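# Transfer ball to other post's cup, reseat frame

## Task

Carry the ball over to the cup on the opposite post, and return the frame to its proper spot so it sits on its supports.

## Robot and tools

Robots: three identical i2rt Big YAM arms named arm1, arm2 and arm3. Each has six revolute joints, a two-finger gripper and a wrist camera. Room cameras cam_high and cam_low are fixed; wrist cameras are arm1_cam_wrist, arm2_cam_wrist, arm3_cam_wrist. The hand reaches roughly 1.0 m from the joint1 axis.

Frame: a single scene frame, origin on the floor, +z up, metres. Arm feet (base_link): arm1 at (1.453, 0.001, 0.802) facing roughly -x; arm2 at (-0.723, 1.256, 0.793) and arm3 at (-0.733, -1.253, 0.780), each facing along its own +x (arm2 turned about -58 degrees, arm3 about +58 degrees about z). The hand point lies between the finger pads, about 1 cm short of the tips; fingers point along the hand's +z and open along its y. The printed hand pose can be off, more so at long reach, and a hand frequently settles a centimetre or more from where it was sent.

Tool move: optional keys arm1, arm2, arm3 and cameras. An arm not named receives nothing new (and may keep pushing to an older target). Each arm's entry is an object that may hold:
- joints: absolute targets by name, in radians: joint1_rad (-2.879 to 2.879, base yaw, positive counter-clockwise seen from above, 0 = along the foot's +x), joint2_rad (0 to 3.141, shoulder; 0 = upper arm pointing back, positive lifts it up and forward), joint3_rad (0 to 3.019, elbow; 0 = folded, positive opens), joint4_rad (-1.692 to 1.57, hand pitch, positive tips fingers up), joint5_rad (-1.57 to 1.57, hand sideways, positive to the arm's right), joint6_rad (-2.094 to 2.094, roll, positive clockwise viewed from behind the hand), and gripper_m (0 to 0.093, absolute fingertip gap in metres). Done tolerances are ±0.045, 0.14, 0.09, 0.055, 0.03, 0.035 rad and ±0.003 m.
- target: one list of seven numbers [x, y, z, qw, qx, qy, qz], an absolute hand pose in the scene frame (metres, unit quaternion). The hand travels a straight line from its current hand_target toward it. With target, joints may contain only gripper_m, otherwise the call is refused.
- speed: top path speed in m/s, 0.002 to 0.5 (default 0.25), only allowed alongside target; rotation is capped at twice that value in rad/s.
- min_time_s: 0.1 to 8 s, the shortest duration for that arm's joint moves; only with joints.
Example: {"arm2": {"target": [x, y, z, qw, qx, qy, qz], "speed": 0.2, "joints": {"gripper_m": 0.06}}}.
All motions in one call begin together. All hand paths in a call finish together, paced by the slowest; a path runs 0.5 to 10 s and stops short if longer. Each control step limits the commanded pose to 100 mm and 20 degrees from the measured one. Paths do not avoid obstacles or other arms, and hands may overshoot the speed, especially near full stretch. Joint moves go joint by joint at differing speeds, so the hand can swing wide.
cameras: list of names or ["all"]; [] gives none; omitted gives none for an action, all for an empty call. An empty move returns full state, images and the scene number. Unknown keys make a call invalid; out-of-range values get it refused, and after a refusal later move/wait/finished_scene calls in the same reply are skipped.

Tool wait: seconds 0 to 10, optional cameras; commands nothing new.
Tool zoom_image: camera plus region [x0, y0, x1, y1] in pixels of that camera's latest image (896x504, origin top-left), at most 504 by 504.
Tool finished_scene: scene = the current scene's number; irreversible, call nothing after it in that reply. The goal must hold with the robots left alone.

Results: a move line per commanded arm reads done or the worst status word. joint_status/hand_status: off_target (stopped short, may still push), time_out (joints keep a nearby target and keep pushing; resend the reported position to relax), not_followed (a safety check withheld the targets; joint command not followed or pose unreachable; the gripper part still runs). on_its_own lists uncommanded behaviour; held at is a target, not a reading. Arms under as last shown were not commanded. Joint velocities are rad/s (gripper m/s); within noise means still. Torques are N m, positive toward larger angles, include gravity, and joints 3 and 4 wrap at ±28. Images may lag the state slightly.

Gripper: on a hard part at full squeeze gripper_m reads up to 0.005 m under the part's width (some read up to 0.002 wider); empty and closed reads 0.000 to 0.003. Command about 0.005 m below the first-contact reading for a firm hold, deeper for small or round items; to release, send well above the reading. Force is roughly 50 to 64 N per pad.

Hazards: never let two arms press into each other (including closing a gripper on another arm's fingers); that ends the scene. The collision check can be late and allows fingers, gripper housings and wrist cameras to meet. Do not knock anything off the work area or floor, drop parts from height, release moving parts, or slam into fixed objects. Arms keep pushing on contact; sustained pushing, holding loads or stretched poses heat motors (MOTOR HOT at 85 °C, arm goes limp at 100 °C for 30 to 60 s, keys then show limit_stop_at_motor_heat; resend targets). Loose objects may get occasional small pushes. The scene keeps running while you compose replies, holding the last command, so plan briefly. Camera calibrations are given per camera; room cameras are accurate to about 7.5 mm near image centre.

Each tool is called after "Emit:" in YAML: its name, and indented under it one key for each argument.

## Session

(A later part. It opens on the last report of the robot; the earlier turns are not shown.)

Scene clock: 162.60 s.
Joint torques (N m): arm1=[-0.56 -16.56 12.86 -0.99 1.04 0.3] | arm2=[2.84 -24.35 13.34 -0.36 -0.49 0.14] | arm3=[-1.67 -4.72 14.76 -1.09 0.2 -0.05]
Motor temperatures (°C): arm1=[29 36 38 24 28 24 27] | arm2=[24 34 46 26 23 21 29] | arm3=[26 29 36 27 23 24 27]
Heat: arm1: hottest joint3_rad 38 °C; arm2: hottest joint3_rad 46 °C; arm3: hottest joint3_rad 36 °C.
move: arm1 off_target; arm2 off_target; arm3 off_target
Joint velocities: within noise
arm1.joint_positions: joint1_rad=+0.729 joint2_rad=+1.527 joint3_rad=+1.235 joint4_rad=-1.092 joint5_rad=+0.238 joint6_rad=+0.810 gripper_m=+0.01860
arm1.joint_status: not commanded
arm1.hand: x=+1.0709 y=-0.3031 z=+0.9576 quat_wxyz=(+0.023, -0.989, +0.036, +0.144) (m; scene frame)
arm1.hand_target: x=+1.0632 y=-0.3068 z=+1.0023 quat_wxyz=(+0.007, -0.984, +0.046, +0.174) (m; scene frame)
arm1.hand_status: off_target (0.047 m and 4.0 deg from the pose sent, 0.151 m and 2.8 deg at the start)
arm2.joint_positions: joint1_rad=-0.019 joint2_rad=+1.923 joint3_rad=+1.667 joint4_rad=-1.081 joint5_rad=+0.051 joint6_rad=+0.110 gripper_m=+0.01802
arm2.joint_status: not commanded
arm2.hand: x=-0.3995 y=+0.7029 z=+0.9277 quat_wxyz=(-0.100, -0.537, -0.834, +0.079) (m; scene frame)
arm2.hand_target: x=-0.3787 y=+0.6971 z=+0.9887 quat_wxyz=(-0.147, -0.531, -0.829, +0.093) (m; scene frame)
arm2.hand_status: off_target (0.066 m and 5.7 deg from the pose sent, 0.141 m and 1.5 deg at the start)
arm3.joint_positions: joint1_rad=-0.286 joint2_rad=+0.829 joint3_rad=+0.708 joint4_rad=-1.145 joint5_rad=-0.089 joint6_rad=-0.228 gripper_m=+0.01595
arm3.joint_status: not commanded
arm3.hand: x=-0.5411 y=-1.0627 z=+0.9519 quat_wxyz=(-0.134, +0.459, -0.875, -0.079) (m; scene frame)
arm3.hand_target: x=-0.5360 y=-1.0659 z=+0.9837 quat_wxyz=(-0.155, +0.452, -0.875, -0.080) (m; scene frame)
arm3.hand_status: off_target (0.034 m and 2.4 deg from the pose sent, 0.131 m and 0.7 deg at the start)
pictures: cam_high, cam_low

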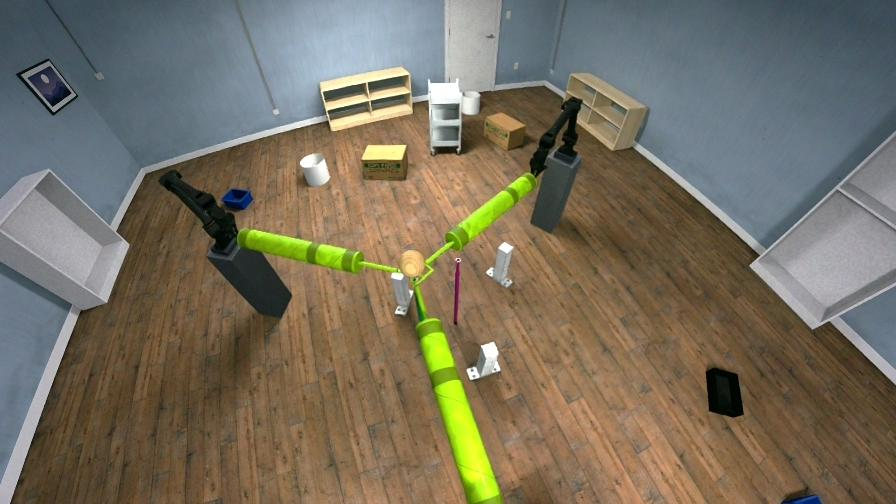

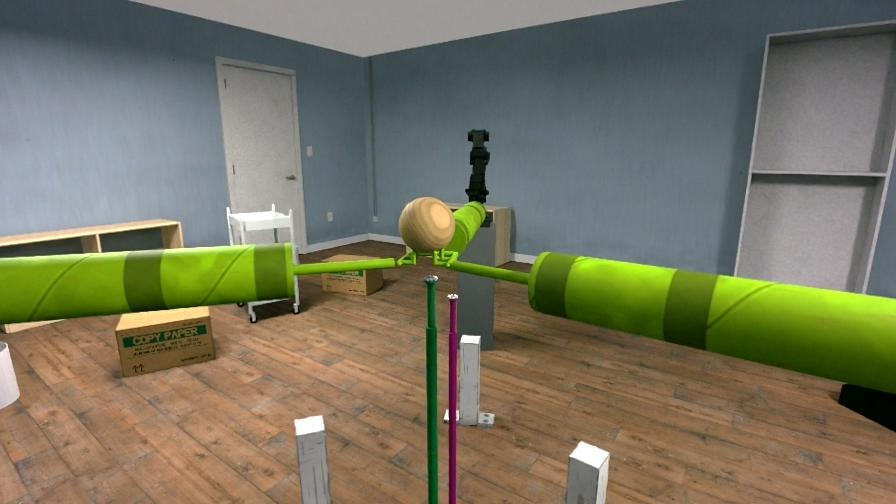

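Emit:
move:
  arm1: {"target": [0.9254, -0.0284, 0.9183, 0.008, -0.9837, 0.0455, 0.1734], "speed": 0.14}
  arm2: {"target": [-0.513, 0.9735, 0.9041, -0.1462, -0.5313, -0.8292, 0.0937], "speed": 0.14}
  arm3: {"target": [-0.6721, -0.7869, 0.9004, -0.1542, 0.4524, -0.8747, -0.0798], "speed": 0.14}
  cameras: ["cam_low", "cam_high"]

Emit:
zoom_image:
  camera: "cam_low"
  region: [400, 200, 500, 320]

Emit:
zoom_image:
  camera: "cam_high"
  region: [410, 210, 510, 290]

Scene clock: 172.50 s.
Joint torques (N m): arm1=[-2.37 -15.44 11.4 0.46 -0.15 0.15] | arm2=[3.25 -11.28 7.32 0.51 -0.29 0.33] | arm3=[1.9 -10.29 12.21 -0.03 0.06 0.33]
Motor temperatures (°C): arm1=[29 36 38 24 28 24 27] | arm2=[25 38 45 26 23 21 29] | arm3=[26 29 37 27 23 24 27]
Heat: arm1: hottest joint3_rad 38 °C; arm2: hottest joint3_rad 45 °C; arm3: hottest joint3_rad 37 °C.
move: arm1 off_target; arm2 off_target; arm3 off_target
Joint velocities: within noise
arm1.joint_positions: joint1_rad=+0.060 joint2_rad=+1.595 joint3_rad=+1.109 joint4_rad=-0.789 joint5_rad=+0.054 joint6_rad=+0.158 gripper_m=+0.01860
arm1.joint_status: not commanded
arm1.hand: x=+0.9440 y=-0.0351 z=+0.8876 quat_wxyz=(+0.013, -0.989, +0.038, +0.144) (m; scene frame)
arm1.hand_target: x=+0.9266 y=-0.0283 z=+0.9184 quat_wxyz=(+0.008, -0.984, +0.045, +0.174) (m; scene frame)
arm1.hand_status: off_target (0.037 m and 3.6 deg from the pose sent, 0.313 m and 4.0 deg at the start)
arm2.joint_positions: joint1_rad=+0.090 joint2_rad=+1.199 joint3_rad=+0.711 joint4_rad=-0.803 joint5_rad=+0.083 joint6_rad=+0.200 gripper_m=+0.01802
arm2.joint_status: not commanded
arm2.hand: x=-0.5212 y=+0.9681 z=+0.8896 quat_wxyz=(-0.122, -0.529, -0.835, +0.092) (m; scene frame)
arm2.hand_target: x=-0.5133 y=+0.9733 z=+0.9035 quat_wxyz=(-0.146, -0.531, -0.829, +0.093) (m; scene frame)
arm2.hand_status: off_target (0.018 m and 2.9 deg from the pose sent, 0.294 m and 5.7 deg at the start)
arm3.joint_positions: joint1_rad=+0.476 joint2_rad=+1.466 joint3_rad=+0.991 joint4_rad=-0.815 joint5_rad=+0.187 joint6_rad=+0.498 gripper_m=+0.01565
arm3.joint_status: not commanded
arm3.hand: x=-0.6619 y=-0.7998 z=+0.8821 quat_wxyz=(-0.152, +0.457, -0.874, -0.065) (m; scene frame)
arm3.hand_target: x=-0.6720 y=-0.7875 z=+0.9005 quat_wxyz=(-0.154, +0.453, -0.875, -0.081) (m; scene frame)
arm3.hand_status: off_target (0.025 m and 1.7 deg from the pose sent, 0.310 m and 2.4 deg at the start)
pictures: cam_high, cam_low

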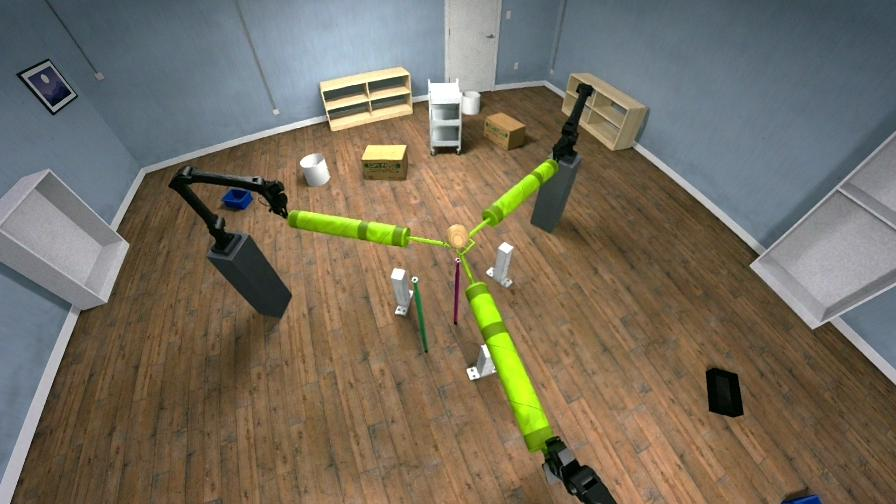

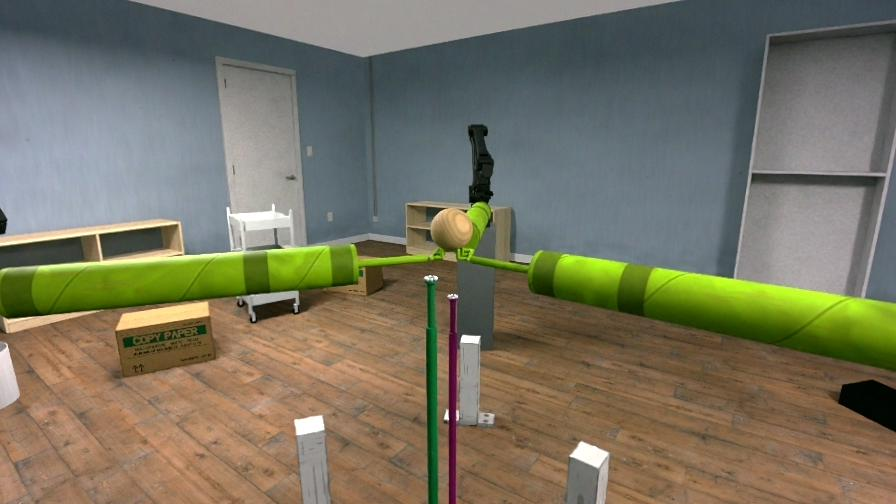

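Scaled by 4.200 from the camera's 896x504 image, which has a finer 1280x720 frame.

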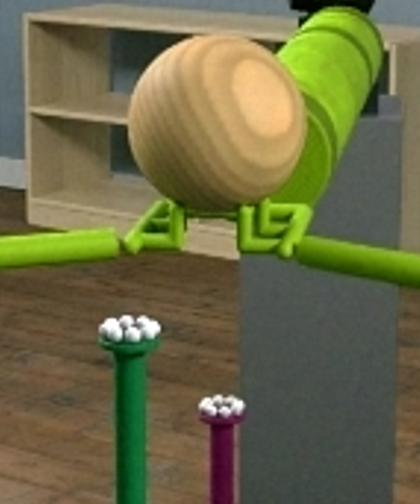

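Scaled by 5.040 from the camera's 896x504 image, which has a finer 1280x720 frame.

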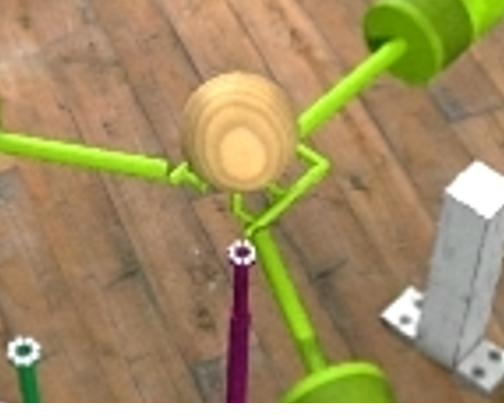

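Emit:
move:
  arm1: {"target": [0.9274, -0.0234, 0.8333, 0.008, -0.9837, 0.0455, 0.1734], "speed": 0.1}
  arm2: {"target": [-0.511, 0.9785, 0.8191, -0.1462, -0.5313, -0.8292, 0.0937], "speed": 0.1}
  arm3: {"target": [-0.6701, -0.7819, 0.8154, -0.1542, 0.4524, -0.8747, -0.0798], "speed": 0.1}
  cameras: ["cam_low", "cam_high"]

Emit:
zoom_image:
  camera: "cam_low"
  region: [400, 220, 500, 320]

Emit:
zoom_image:
  camera: "cam_high"
  region: [410, 210, 510, 290]

Scene clock: 191.43 s.
Joint torques (N m): arm1=[-2.2 -16.44 7.6 1.39 -0.27 0.16] | arm2=[2.73 -8.35 6.32 1.26 -0.17 0.24] | arm3=[0.5 -11.4 8.49 1.07 0.22 0.2]
Motor temperatures (°C): arm1=[29 35 42 24 27 24 27] | arm2=[25 37 44 26 23 22 30] | arm3=[26 29 42 27 23 25 27]
Heat: arm1: hottest joint3_rad 42 °C; arm2: hottest joint3_rad 44 °C; arm3: hottest joint3_rad 42 °C.
move: arm1 off_target; arm2 done; arm3 done
Joint velocities: within noise
arm1.joint_positions: joint1_rad=+0.048 joint2_rad=+1.715 joint3_rad=+1.033 joint4_rad=-0.582 joint5_rad=+0.054 joint6_rad=+0.149 gripper_m=+0.01860
arm1.joint_status: not commanded
arm1.hand: x=+0.9387 y=-0.0292 z=+0.8141 quat_wxyz=(+0.014, -0.988, +0.039, +0.149) (m; scene frame)
arm1.hand_target: x=+0.9279 y=-0.0234 z=+0.8332 quat_wxyz=(+0.008, -0.984, +0.045, +0.173) (m; scene frame)
arm1.hand_status: off_target (0.023 m and 3.0 deg from the pose sent, 0.058 m and 3.6 deg at the start)
arm2.joint_positions: joint1_rad=+0.116 joint2_rad=+1.313 joint3_rad=+0.567 joint4_rad=-0.526 joint5_rad=+0.087 joint6_rad=+0.225 gripper_m=+0.01802
arm2.joint_status: not commanded
arm2.hand: x=-0.5194 y=+0.9786 z=+0.8169 quat_wxyz=(-0.133, -0.529, -0.833, +0.094) (m; scene frame)
arm2.hand_target: x=-0.5111 y=+0.9786 z=+0.8193 quat_wxyz=(-0.146, -0.531, -0.829, +0.093) (m; scene frame)
arm2.hand_status: done (0.009 m and 1.6 deg from the pose sent, 0.072 m and 2.9 deg at the start)
arm3.joint_positions: joint1_rad=+0.488 joint2_rad=+1.608 joint3_rad=+0.927 joint4_rad=-0.605 joint5_rad=+0.183 joint6_rad=+0.506 gripper_m=+0.01557
arm3.joint_status: not commanded
arm3.hand: x=-0.6676 y=-0.7875 z=+0.8082 quat_wxyz=(-0.150, +0.458, -0.873, -0.069) (m; scene frame)
arm3.hand_target: x=-0.6700 y=-0.7819 z=+0.8154 quat_wxyz=(-0.154, +0.452, -0.875, -0.080) (m; scene frame)
arm3.hand_status: done (0.009 m and 1.5 deg from the pose sent, 0.069 m and 1.8 deg at the start)
pictures: cam_high, cam_low

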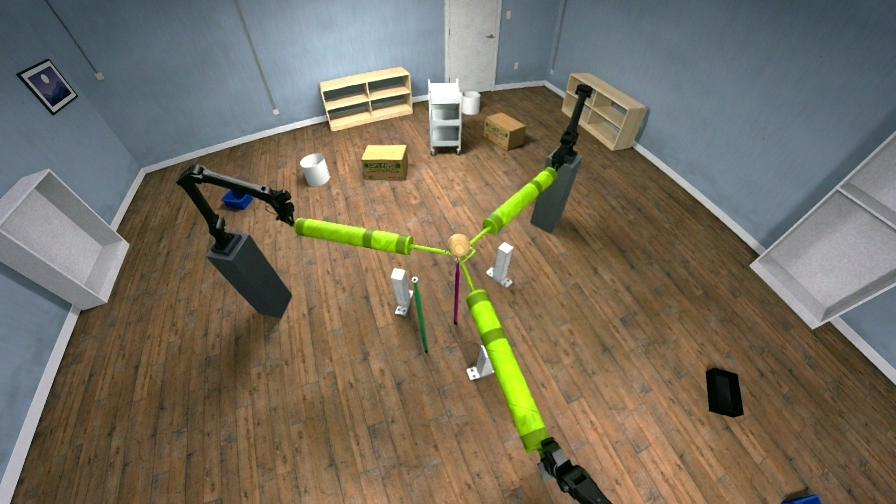

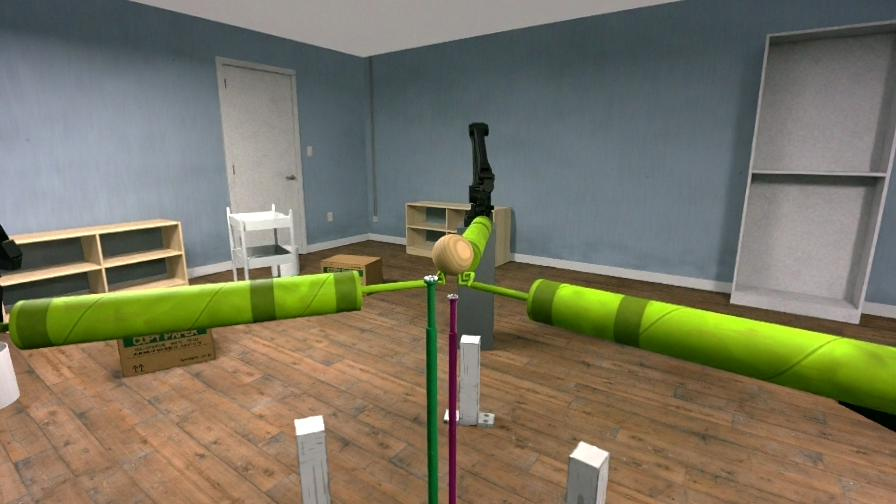

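Scaled by 5.040 from the camera's 896x504 image, which has a finer 1280x720 frame.

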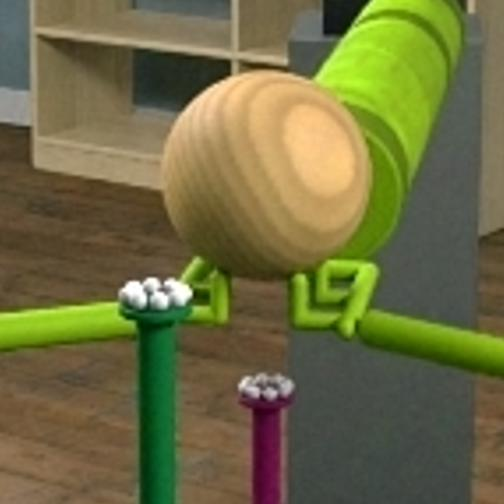

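Scaled by 5.040 from the camera's 896x504 image, which has a finer 1280x720 frame.

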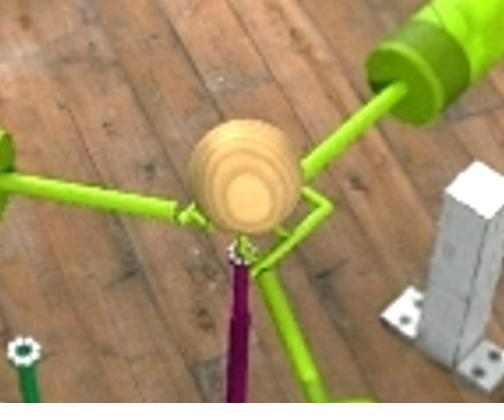

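Emit:
move:
  arm1: {"target": [0.9274, -0.0244, 0.7333, 0.008, -0.9837, 0.0455, 0.1734], "speed": 0.06}
  arm2: {"target": [-0.511, 0.9775, 0.7191, -0.1462, -0.5313, -0.8292, 0.0937], "speed": 0.06}
  arm3: {"target": [-0.6701, -0.7829, 0.7154, -0.1542, 0.4524, -0.8747, -0.0798], "speed": 0.06}
  cameras: ["cam_low", "cam_high"]

Emit:
zoom_image:
  camera: "cam_low"
  region: [400, 220, 500, 340]

Emit:
zoom_image:
  camera: "cam_high"
  region: [410, 210, 510, 290]

Scene clock: 205.30 s.
Joint torques (N m): arm1=[-1.85 -16.73 5.68 1.58 -0.23 0.2] | arm2=[2.32 -9.7 3.66 1.43 -0.17 0.21] | arm3=[0.44 -11.69 6.42 1.42 0.2 0.19]
Motor temperatures (°C): arm1=[29 36 39 24 27 24 27] | arm2=[25 36 41 26 23 22 30] | arm3=[26 29 39 27 23 25 27]
Heat: arm1: hottest joint3_rad 39 °C; arm2: hottest joint3_rad 41 °C; arm3: hottest joint3_rad 39 °C.
move: arm1 off_target; arm2 done; arm3 done
Joint velocities: within noise
arm1.joint_positions: joint1_rad=+0.048 joint2_rad=+1.905 joint3_rad=+0.977 joint4_rad=-0.327 joint5_rad=+0.054 joint6_rad=+0.148 gripper_m=+0.01860
arm1.joint_status: not commanded
arm1.hand: x=+0.9380 y=-0.0285 z=+0.7206 quat_wxyz=(+0.013, -0.987, +0.039, +0.154) (m; scene frame)
arm1.hand_target: x=+0.9277 y=-0.0244 z=+0.7332 quat_wxyz=(+0.008, -0.984, +0.045, +0.173) (m; scene frame)
arm1.hand_status: off_target (0.017 m and 2.4 deg from the pose sent, 0.082 m and 3.0 deg at the start)
arm2.joint_positions: joint1_rad=+0.119 joint2_rad=+1.632 joint3_rad=+0.488 joint4_rad=-0.127 joint5_rad=+0.087 joint6_rad=+0.228 gripper_m=+0.01802
arm2.joint_status: not commanded
arm2.hand: x=-0.5184 y=+0.9782 z=+0.7188 quat_wxyz=(-0.134, -0.528, -0.833, +0.094) (m; scene frame)
arm2.hand_target: x=-0.5111 y=+0.9776 z=+0.7193 quat_wxyz=(-0.146, -0.531, -0.829, +0.093) (m; scene frame)
arm2.hand_status: done (0.007 m and 1.6 deg from the pose sent, 0.098 m and 1.7 deg at the start)
arm3.joint_positions: joint1_rad=+0.488 joint2_rad=+1.812 joint3_rad=+0.858 joint4_rad=-0.329 joint5_rad=+0.183 joint6_rad=+0.506 gripper_m=+0.01557
arm3.joint_status: not commanded
arm3.hand: x=-0.6679 y=-0.7882 z=+0.7132 quat_wxyz=(-0.151, +0.458, -0.873, -0.071) (m; scene frame)
arm3.hand_target: x=-0.6701 y=-0.7828 z=+0.7155 quat_wxyz=(-0.154, +0.452, -0.875, -0.080) (m; scene frame)
arm3.hand_status: done (0.006 m and 1.3 deg from the pose sent, 0.093 m and 1.5 deg at the start)
pictures: cam_high, cam_low

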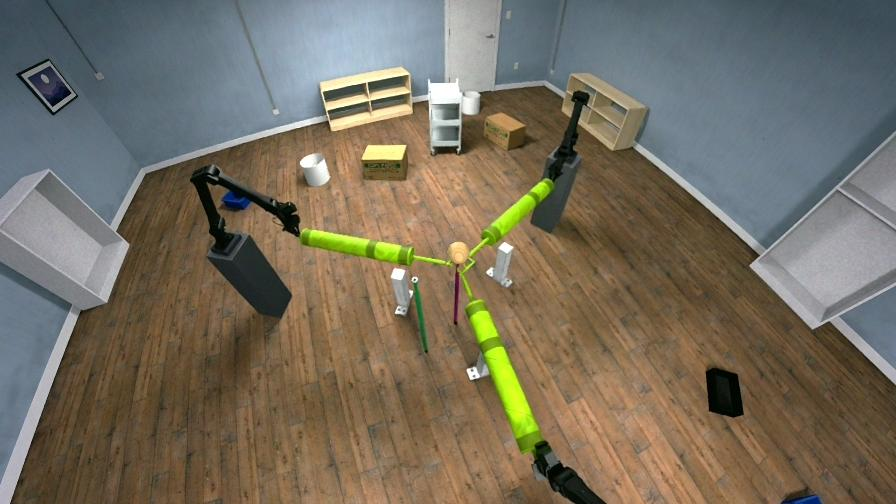

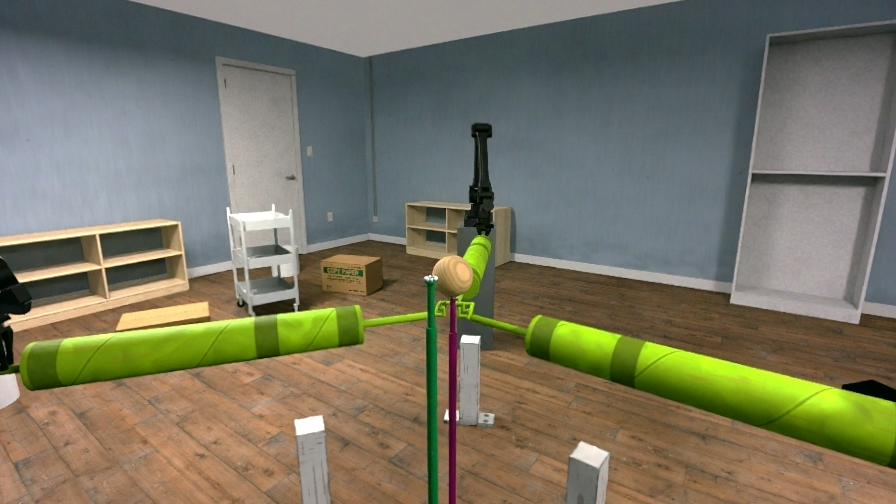

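Scaled by 4.200 from the camera's 896x504 image, which has a finer 1280x720 frame.

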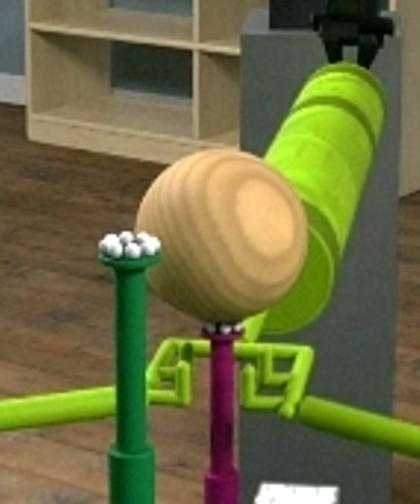

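Scaled by 5.040 from the camera's 896x504 image, which has a finer 1280x720 frame.

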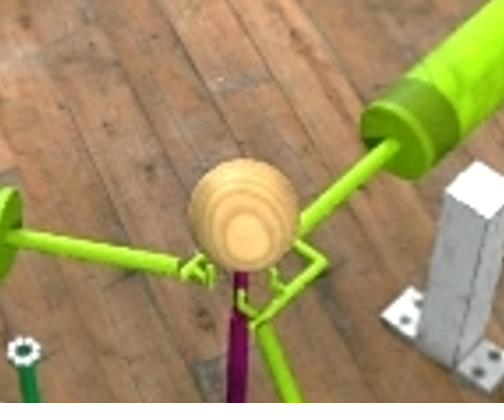

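Emit:
move:
  arm1: {"target": [0.8804, 0.0471, 0.7283, 0.008, -0.9837, 0.0455, 0.1734], "speed": 0.1}
  arm2: {"target": [-0.558, 1.049, 0.7141, -0.1462, -0.5313, -0.8292, 0.0937], "speed": 0.1}
  arm3: {"target": [-0.7171, -0.7114, 0.7104, -0.1542, 0.4524, -0.8747, -0.0798], "speed": 0.1}
  cameras: ["cam_low", "cam_high"]

Emit:
move:
  arm1: {"target": [0.8804, 0.0471, 0.5083, 0.008, -0.9837, 0.0455, 0.1734], "speed": 0.16}
  arm2: {"target": [-0.558, 1.049, 0.4941, -0.1462, -0.5313, -0.8292, 0.0937], "speed": 0.16}
  arm3: {"target": [-0.7171, -0.7114, 0.4904, -0.1542, 0.4524, -0.8747, -0.0798], "speed": 0.16}
  cameras: ["cam_low", "cam_high"]

Scene clock: 214.70 s.
Joint torques (N m): arm1=[-1.9 -17.73 8.29 0.32 -0.4 0.21] | arm2=[2.49 -9.05 1.85 0.73 -0.12 0.25] | arm3=[1.49 -13.27 9.14 0.05 0.13 0.3]
Motor temperatures (°C): arm1=[29 36 38 24 26 24 27] | arm2=[25 35 39 26 23 22 30] | arm3=[26 29 38 27 23 25 27]
Heat: arm1: hottest joint3_rad 38 °C; arm2: hottest joint3_rad 39 °C; arm3: hottest joint3_rad 38 °C.
move: arm1 off_target; arm2 done; arm3 off_target
Joint velocities: within noise
arm1.joint_positions: joint1_rad=-0.097 joint2_rad=+1.991 joint3_rad=+1.097 joint4_rad=-0.347 joint5_rad=+0.006 joint6_rad=+0.010 gripper_m=+0.01860
arm1.joint_status: not commanded
arm1.hand: x=+0.8974 y=+0.0412 z=+0.7119 quat_wxyz=(+0.013, -0.987, +0.039, +0.159) (m; scene frame)
arm1.hand_target: x=+0.8809 y=+0.0471 z=+0.7286 quat_wxyz=(+0.008, -0.984, +0.045, +0.174) (m; scene frame)
arm1.hand_status: off_target (0.024 m and 2.0 deg from the pose sent, 0.095 m and 2.4 deg at the start)
arm2.joint_positions: joint1_rad=+0.164 joint2_rad=+1.529 joint3_rad=+0.272 joint4_rad=-0.016 joint5_rad=+0.101 joint6_rad=+0.268 gripper_m=+0.01802
arm2.joint_status: not commanded
arm2.hand: x=-0.5604 y=+1.0452 z=+0.7095 quat_wxyz=(-0.135, -0.527, -0.834, +0.095) (m; scene frame)
arm2.hand_target: x=-0.5581 y=+1.0489 z=+0.7137 quat_wxyz=(-0.146, -0.531, -0.829, +0.093) (m; scene frame)
arm2.hand_status: done (0.006 m and 1.5 deg from the pose sent, 0.081 m and 1.6 deg at the start)
arm3.joint_positions: joint1_rad=+0.581 joint2_rad=+1.942 joint3_rad=+1.050 joint4_rad=-0.399 joint5_rad=+0.216 joint6_rad=+0.599 gripper_m=+0.01557
arm3.joint_status: not commanded
arm3.hand: x=-0.7070 y=-0.7230 z=+0.7048 quat_wxyz=(-0.156, +0.456, -0.873, -0.074) (m; scene frame)
arm3.hand_target: x=-0.7172 y=-0.7117 z=+0.7106 quat_wxyz=(-0.154, +0.453, -0.875, -0.080) (m; scene frame)
arm3.hand_status: off_target (0.016 m and 0.8 deg from the pose sent, 0.091 m and 1.3 deg at the start)
pictures: cam_high, cam_low

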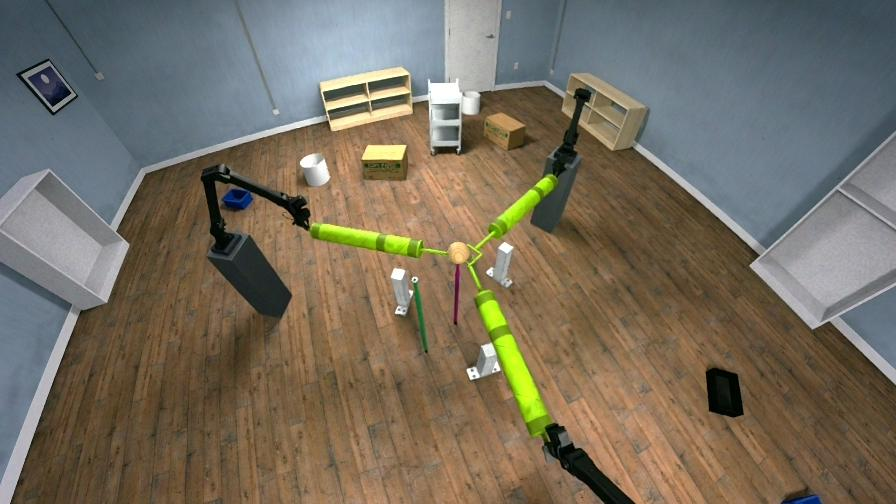

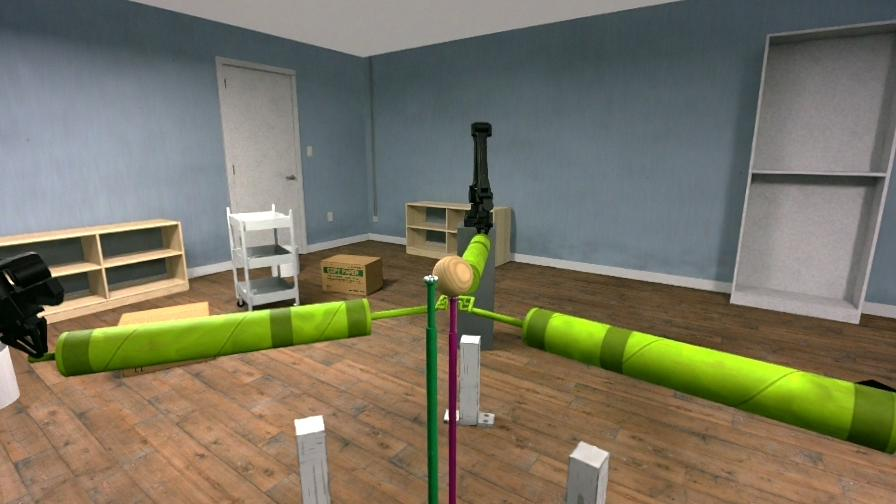

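Scene clock: 216.73 s.
Joint torques (N m): arm1=[-1.55 -19.9 3.86 1.18 -0.3 0.26] | arm2=[2.14 -10.52 -3.66 1.35 -0.05 0.22] | arm3=[1.44 -15.56 4.7 1.16 0.07 0.27]
Motor temperatures (°C): arm1=[29 36 37 24 26 24 27] | arm2=[25 35 38 26 23 22 30] | arm3=[26 29 38 27 23 25 27]
Heat: arm1: hottest joint3_rad 37 °C; arm2: hottest joint3_rad 38 °C; arm3: hottest joint3_rad 38 °C.
move: arm1 off_target; arm2 done; arm3 off_target
Joint velocities: within noise
arm1.joint_positions: joint1_rad=-0.097 joint2_rad=+2.506 joint3_rad=+1.243 joint4_rad=+0.020 joint5_rad=+0.005 joint6_rad=+0.010 gripper_m=+0.01860
arm1.joint_status: not commanded
arm1.hand: x=+0.8951 y=+0.0432 z=+0.4973 quat_wxyz=(+0.012, -0.987, +0.038, +0.158) (m; scene frame)
arm1.hand_target: x=+0.8807 y=+0.0471 z=+0.5084 quat_wxyz=(+0.008, -0.984, +0.045, +0.173) (m; scene frame)
arm1.hand_status: off_target (0.019 m and 2.1 deg from the pose sent, 0.204 m and 2.0 deg at the start)
arm2.joint_positions: joint1_rad=+0.173 joint2_rad=+2.618 joint3_rad=+0.502 joint4_rad=+0.852 joint5_rad=+0.101 joint6_rad=+0.278 gripper_m=+0.01802
arm2.joint_status: not commanded
arm2.hand: x=-0.5602 y=+1.0467 z=+0.4960 quat_wxyz=(-0.139, -0.527, -0.833, +0.095) (m; scene frame)
arm2.hand_target: x=-0.5582 y=+1.0490 z=+0.4942 quat_wxyz=(-0.146, -0.531, -0.829, +0.093) (m; scene frame)
arm2.hand_status: done (0.004 m and 1.0 deg from the pose sent, 0.215 m and 1.5 deg at the start)
arm3.joint_positions: joint1_rad=+0.581 joint2_rad=+2.470 joint3_rad=+1.182 joint4_rad=-0.021 joint5_rad=+0.217 joint6_rad=+0.601 gripper_m=+0.01553
arm3.joint_status: not commanded
arm3.hand: x=-0.7075 y=-0.7235 z=+0.4881 quat_wxyz=(-0.153, +0.457, -0.874, -0.066) (m; scene frame)
arm3.hand_target: x=-0.7172 y=-0.7117 z=+0.4906 quat_wxyz=(-0.154, +0.453, -0.875, -0.080) (m; scene frame)
arm3.hand_status: off_target (0.016 m and 1.7 deg from the pose sent, 0.215 m and 0.9 deg at the start)
pictures: cam_high, cam_low

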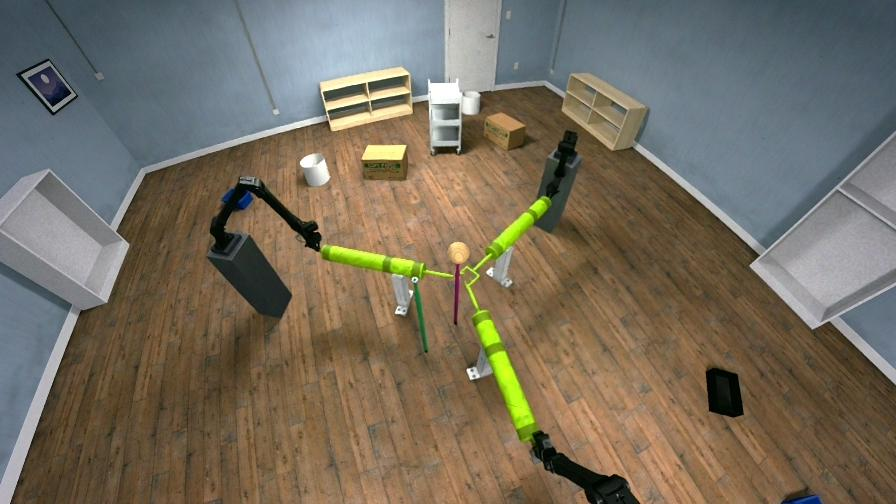

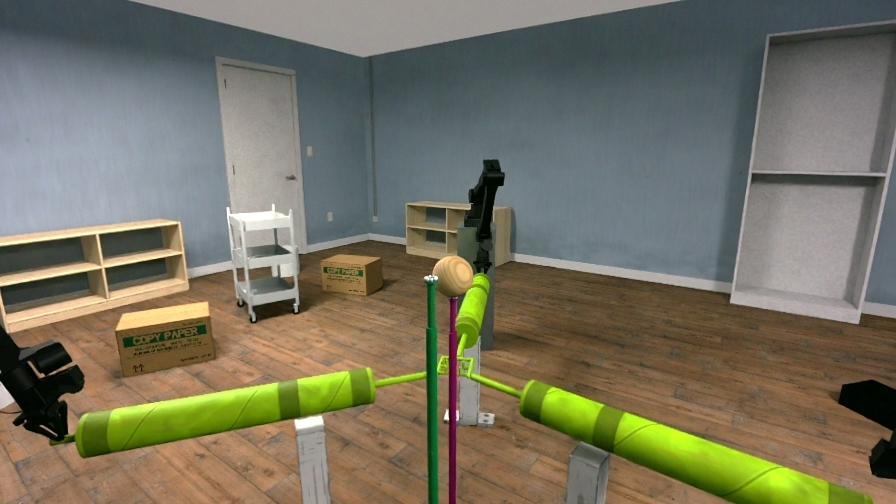

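Emit:
move:
  arm1: {"target": [0.8804, 0.0431, 0.4583, 0.008, -0.9837, 0.0455, 0.1734], "speed": 0.06}
  arm2: {"target": [-0.553, 1.0515, 0.4421, -0.1462, -0.5313, -0.8292, 0.0937], "speed": 0.06}
  arm3: {"target": [-0.7211, -0.7074, 0.4404, -0.1542, 0.4524, -0.8747, -0.0798], "speed": 0.06}
  cameras: ["cam_low", "cam_high"]

Emit:
zoom_image:
  camera: "cam_low"
  region: [390, 200, 530, 410]

Emit:
zoom_image:
  camera: "cam_high"
  region: [390, 240, 510, 370]

Scene clock: 227.97 s.
Joint torques (N m): arm1=[-0.79 -18.49 4.37 1.58 -0.2 0.34] | arm2=[2.02 -9.93 -2.88 1.21 -0.08 0.19] | arm3=[1.55 -14.15 5.48 1.5 -0.31 0.3]
Motor temperatures (°C): arm1=[29 36 36 24 26 24 27] | arm2=[25 35 37 26 23 22 30] | arm3=[26 30 36 27 23 25 27]
Heat: arm1: hottest joint2_rad 36 °C; arm2: hottest joint3_rad 37 °C; arm3: hottest joint3_rad 36 °C.
move: arm1 off_target; arm2 done; arm3 off_target
Joint velocities: within noise
arm1.joint_positions: joint1_rad=-0.097 joint2_rad=+2.611 joint3_rad=+1.305 joint4_rad=+0.062 joint5_rad=+0.005 joint6_rad=+0.010 gripper_m=+0.01860
arm1.joint_status: not commanded
arm1.hand: x=+0.8954 y=+0.0436 z=+0.4559 quat_wxyz=(+0.012, -0.987, +0.038, +0.158) (m; scene frame)
arm1.hand_target: x=+0.8808 y=+0.0430 z=+0.4586 quat_wxyz=(+0.008, -0.984, +0.045, +0.173) (m; scene frame)
arm1.hand_status: off_target (0.015 m and 2.1 deg from the pose sent, 0.042 m and 2.0 deg at the start)
arm2.joint_positions: joint1_rad=+0.202 joint2_rad=+2.771 joint3_rad=+0.605 joint4_rad=+0.900 joint5_rad=+0.111 joint6_rad=+0.306 gripper_m=+0.01802
arm2.joint_status: not commanded
arm2.hand: x=-0.5557 y=+1.0501 z=+0.4496 quat_wxyz=(-0.140, -0.527, -0.833, +0.095) (m; scene frame)
arm2.hand_target: x=-0.5531 y=+1.0516 z=+0.4423 quat_wxyz=(-0.146, -0.531, -0.829, +0.093) (m; scene frame)
arm2.hand_status: done (0.008 m and 0.9 deg from the pose sent, 0.055 m and 1.0 deg at the start)
arm3.joint_positions: joint1_rad=+0.586 joint2_rad=+2.575 joint3_rad=+1.251 joint4_rad=+0.013 joint5_rad=+0.227 joint6_rad=+0.605 gripper_m=+0.01552
arm3.joint_status: not commanded
arm3.hand: x=-0.7087 y=-0.7197 z=+0.4483 quat_wxyz=(-0.157, +0.456, -0.874, -0.063) (m; scene frame)
arm3.hand_target: x=-0.7211 y=-0.7081 z=+0.4411 quat_wxyz=(-0.154, +0.453, -0.875, -0.080) (m; scene frame)
arm3.hand_status: off_target (0.019 m and 2.0 deg from the pose sent, 0.052 m and 1.7 deg at the start)
pictures: cam_high, cam_low

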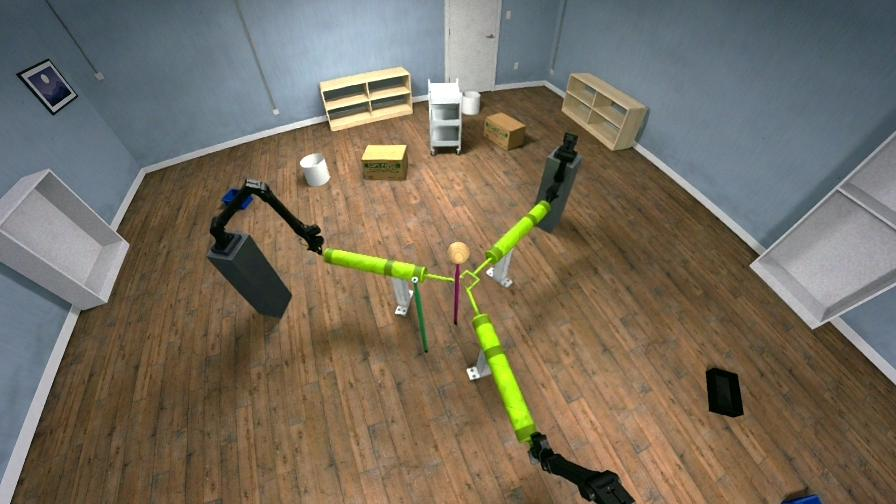

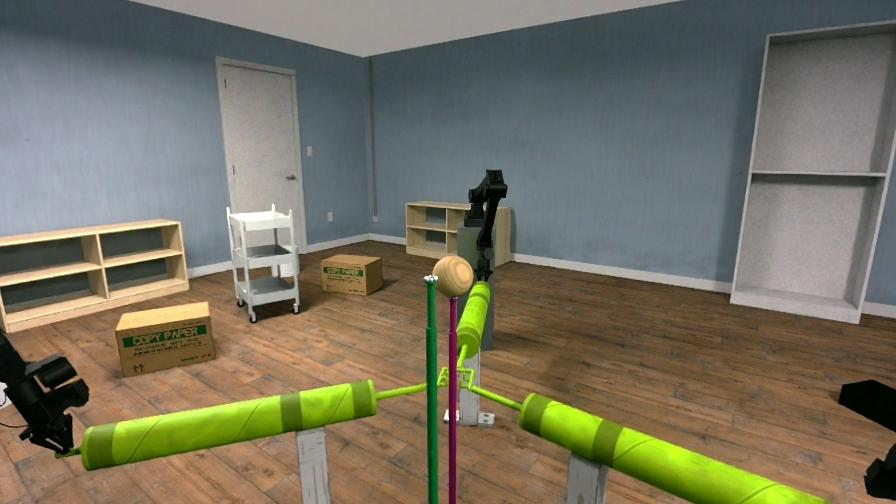

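Scaled by 2.400 from the camera's 896x504 image, which has a finer 1280x720 frame.

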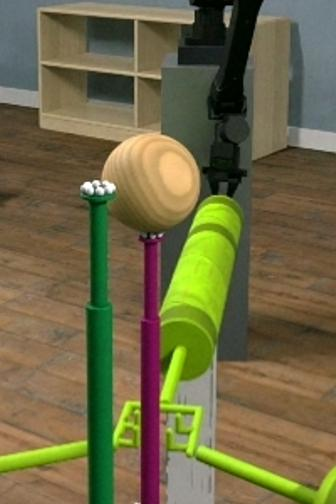

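Scaled by 3.877 from the camera's 896x504 image, which has a finer 1280x720 frame.

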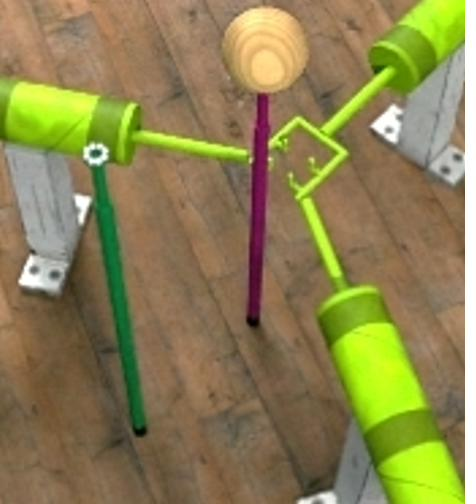

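Emit:
move:
  arm1: {"joints": {"gripper_m": 0.07}}
  arm2: {"joints": {"gripper_m": 0.07}}
  arm3: {"joints": {"gripper_m": 0.07}}

Emit:
move:
  arm1: {"target": [0.896, 0.044, 0.60, 0.008, -0.9837, 0.0455, 0.1734], "speed": 0.2}
  arm2: {"target": [-0.560, 1.055, 0.6, -0.1462, -0.5313, -0.8292, 0.0937], "speed": 0.2}
  arm3: {"target": [-0.714, -0.722, 0.6, -0.1542, 0.4524, -0.8747, -0.0798], "speed": 0.2}
  cameras: ["cam_high", "cam_low", "arm3_cam_wrist"]

Scene clock: 234.57 s.
Joint torques (N m): arm1=[-0.85 -18.61 4.37 1.57 -0.12 0.31] | arm2=[1.96 -10.11 -3.3 1.01 -0.04 0.13] | arm3=[0.56 -14.56 4.74 1.44 0.19 0.15]
Motor temperatures (°C): arm1=[29 36 35 24 26 24 27] | arm2=[25 34 36 26 23 22 30] | arm3=[26 30 36 27 23 25 27]
Heat: arm1: hottest joint2_rad 36 °C; arm2: hottest joint3_rad 36 °C; arm3: hottest joint3_rad 36 °C.
move: arm1 done; arm2 done; arm3 done
Joint velocities: within noise
arm1.joint_positions: joint1_rad=-0.097 joint2_rad=+2.611 joint3_rad=+1.305 joint4_rad=+0.062 joint5_rad=+0.003 joint6_rad=+0.012 gripper_m=+0.06983
arm1.joint_status: all done
arm1.hand: x=+0.8954 y=+0.0433 z=+0.4559 quat_wxyz=(+0.011, -0.987, +0.039, +0.158) (m; scene frame)
arm1.hand_target: x=+0.8808 y=+0.0430 z=+0.4587 quat_wxyz=(+0.008, -0.984, +0.045, +0.173) (m; scene frame)
arm1.hand_status: not commanded
arm2.joint_positions: joint1_rad=+0.202 joint2_rad=+2.772 joint3_rad=+0.612 joint4_rad=+0.906 joint5_rad=+0.110 joint6_rad=+0.312 gripper_m=+0.06985
arm2.joint_status: all done
arm2.hand: x=-0.5523 y=+1.0469 z=+0.4488 quat_wxyz=(-0.146, -0.529, -0.830, +0.096) (m; scene frame)
arm2.hand_target: x=-0.5531 y=+1.0515 z=+0.4423 quat_wxyz=(-0.146, -0.531, -0.829, +0.093) (m; scene frame)
arm2.hand_status: not commanded
arm3.joint_positions: joint1_rad=+0.598 joint2_rad=+2.579 joint3_rad=+1.262 joint4_rad=+0.015 joint5_rad=+0.216 joint6_rad=+0.620 gripper_m=+0.06987
arm3.joint_status: all done
arm3.hand: x=-0.7171 y=-0.7145 z=+0.4476 quat_wxyz=(-0.152, +0.455, -0.874, -0.071) (m; scene frame)
arm3.hand_target: x=-0.7212 y=-0.7080 z=+0.4411 quat_wxyz=(-0.154, +0.453, -0.875, -0.080) (m; scene frame)
arm3.hand_status: not commanded
pictures: none

Scene clock: 236.33 s.
Joint torques (N m): arm1=[-1.38 -18.9 3.73 0.8 -0.13 0.26] | arm2=[0.44 -11.69 -3.15 0.09 -0.11 -0.04] | arm3=[-0.5 -15.97 4.68 0.54 0.18 0]
Motor temperatures (°C): arm1=[29 36 35 24 26 24 27] | arm2=[25 34 35 26 23 22 30] | arm3=[26 30 35 27 23 25 27]
Heat: arm1: hottest joint2_rad 36 °C; arm2: hottest joint3_rad 35 °C; arm3: hottest joint3_rad 35 °C.
move: arm1 done; arm2 done; arm3 done
Joint velocities: within noise
arm1.joint_positions: joint1_rad=-0.097 joint2_rad=+2.263 joint3_rad=+1.114 joint4_rad=-0.069 joint5_rad=+0.001 joint6_rad=+0.012 gripper_m=+0.06991
arm1.joint_status: not commanded
arm1.hand: x=+0.8987 y=+0.0414 z=+0.5929 quat_wxyz=(+0.010, -0.985, +0.039, +0.170) (m; scene frame)
arm1.hand_target: x=+0.8960 y=+0.0439 z=+0.6000 quat_wxyz=(+0.008, -0.984, +0.045, +0.174) (m; scene frame)
arm1.hand_status: done (0.008 m and 0.9 deg from the pose sent, 0.144 m and 2.0 deg at the start)
arm2.joint_positions: joint1_rad=+0.202 joint2_rad=+2.203 joint3_rad=+0.320 joint4_rad=+0.639 joint5_rad=+0.107 joint6_rad=+0.312 gripper_m=+0.06992
arm2.joint_status: not commanded
arm2.hand: x=-0.5542 y=+1.0509 z=+0.5957 quat_wxyz=(-0.151, -0.529, -0.830, +0.095) (m; scene frame)
arm2.hand_target: x=-0.5599 y=+1.0549 z=+0.5998 quat_wxyz=(-0.146, -0.531, -0.829, +0.094) (m; scene frame)
arm2.hand_status: done (0.008 m and 0.6 deg from the pose sent, 0.152 m and 0.3 deg at the start)
arm3.joint_positions: joint1_rad=+0.598 joint2_rad=+2.204 joint3_rad=+1.065 joint4_rad=-0.155 joint5_rad=+0.213 joint6_rad=+0.620 gripper_m=+0.06994
arm3.joint_status: not commanded
arm3.hand: x=-0.7168 y=-0.7253 z=+0.5918 quat_wxyz=(-0.153, +0.455, -0.874, -0.076) (m; scene frame)
arm3.hand_target: x=-0.7141 y=-0.7219 z=+0.6000 quat_wxyz=(-0.154, +0.452, -0.875, -0.080) (m; scene frame)
arm3.hand_status: done (0.009 m and 0.5 deg from the pose sent, 0.153 m and 1.0 deg at the start)
pictures: arm3_cam_wrist, cam_high, cam_low
camera_calibration:
arm3_cam_wrist: T_world_to_cam=[[0.822586, -0.56862, 0.00482715, 0.174047], [-0.54593, -0.78733, 0.286484, -1.12987], [-0.1591, -0.238293, -0.958073, 0.407886], [0, 0, 0, 1]] pos_world=[-0.695104, -0.693418, 0.713634]

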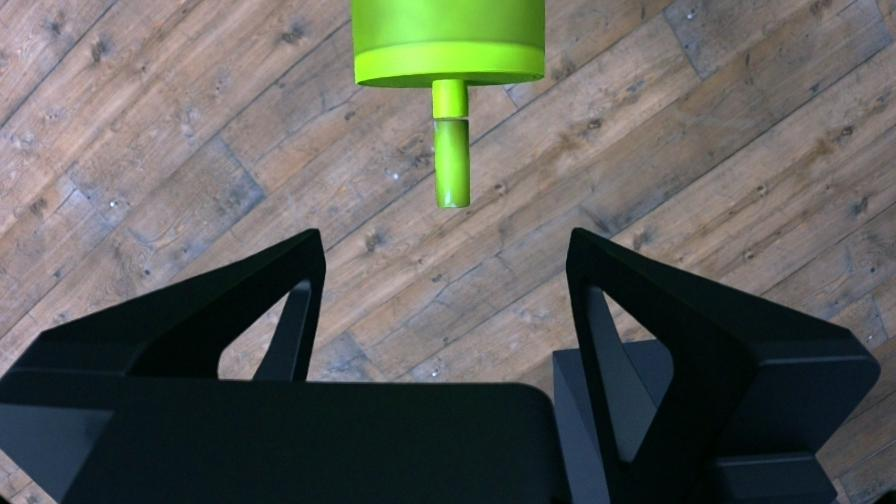

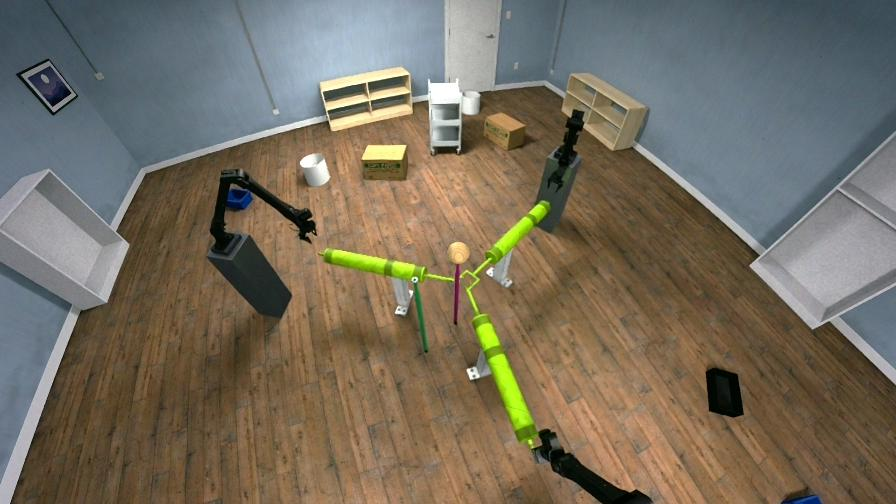

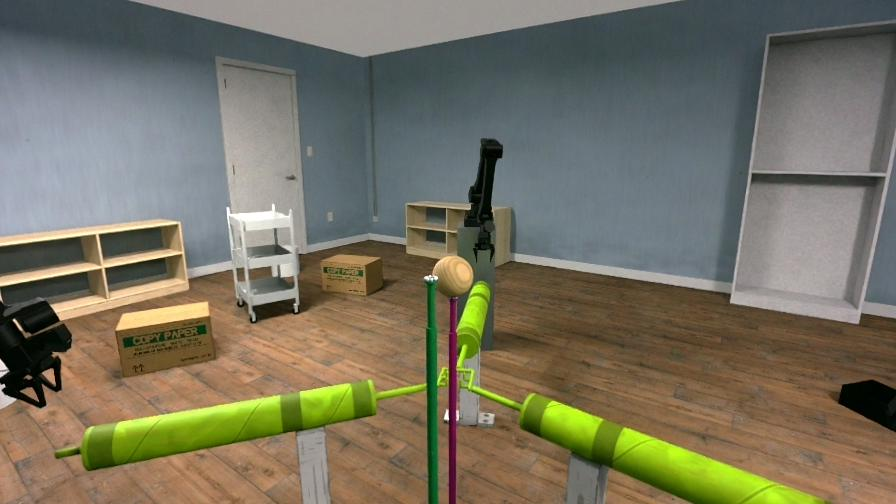

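Ball in the other cup, frame on its rests.

Emit:
finished_scene:
  scene: 2

The scene is finished: the task was done.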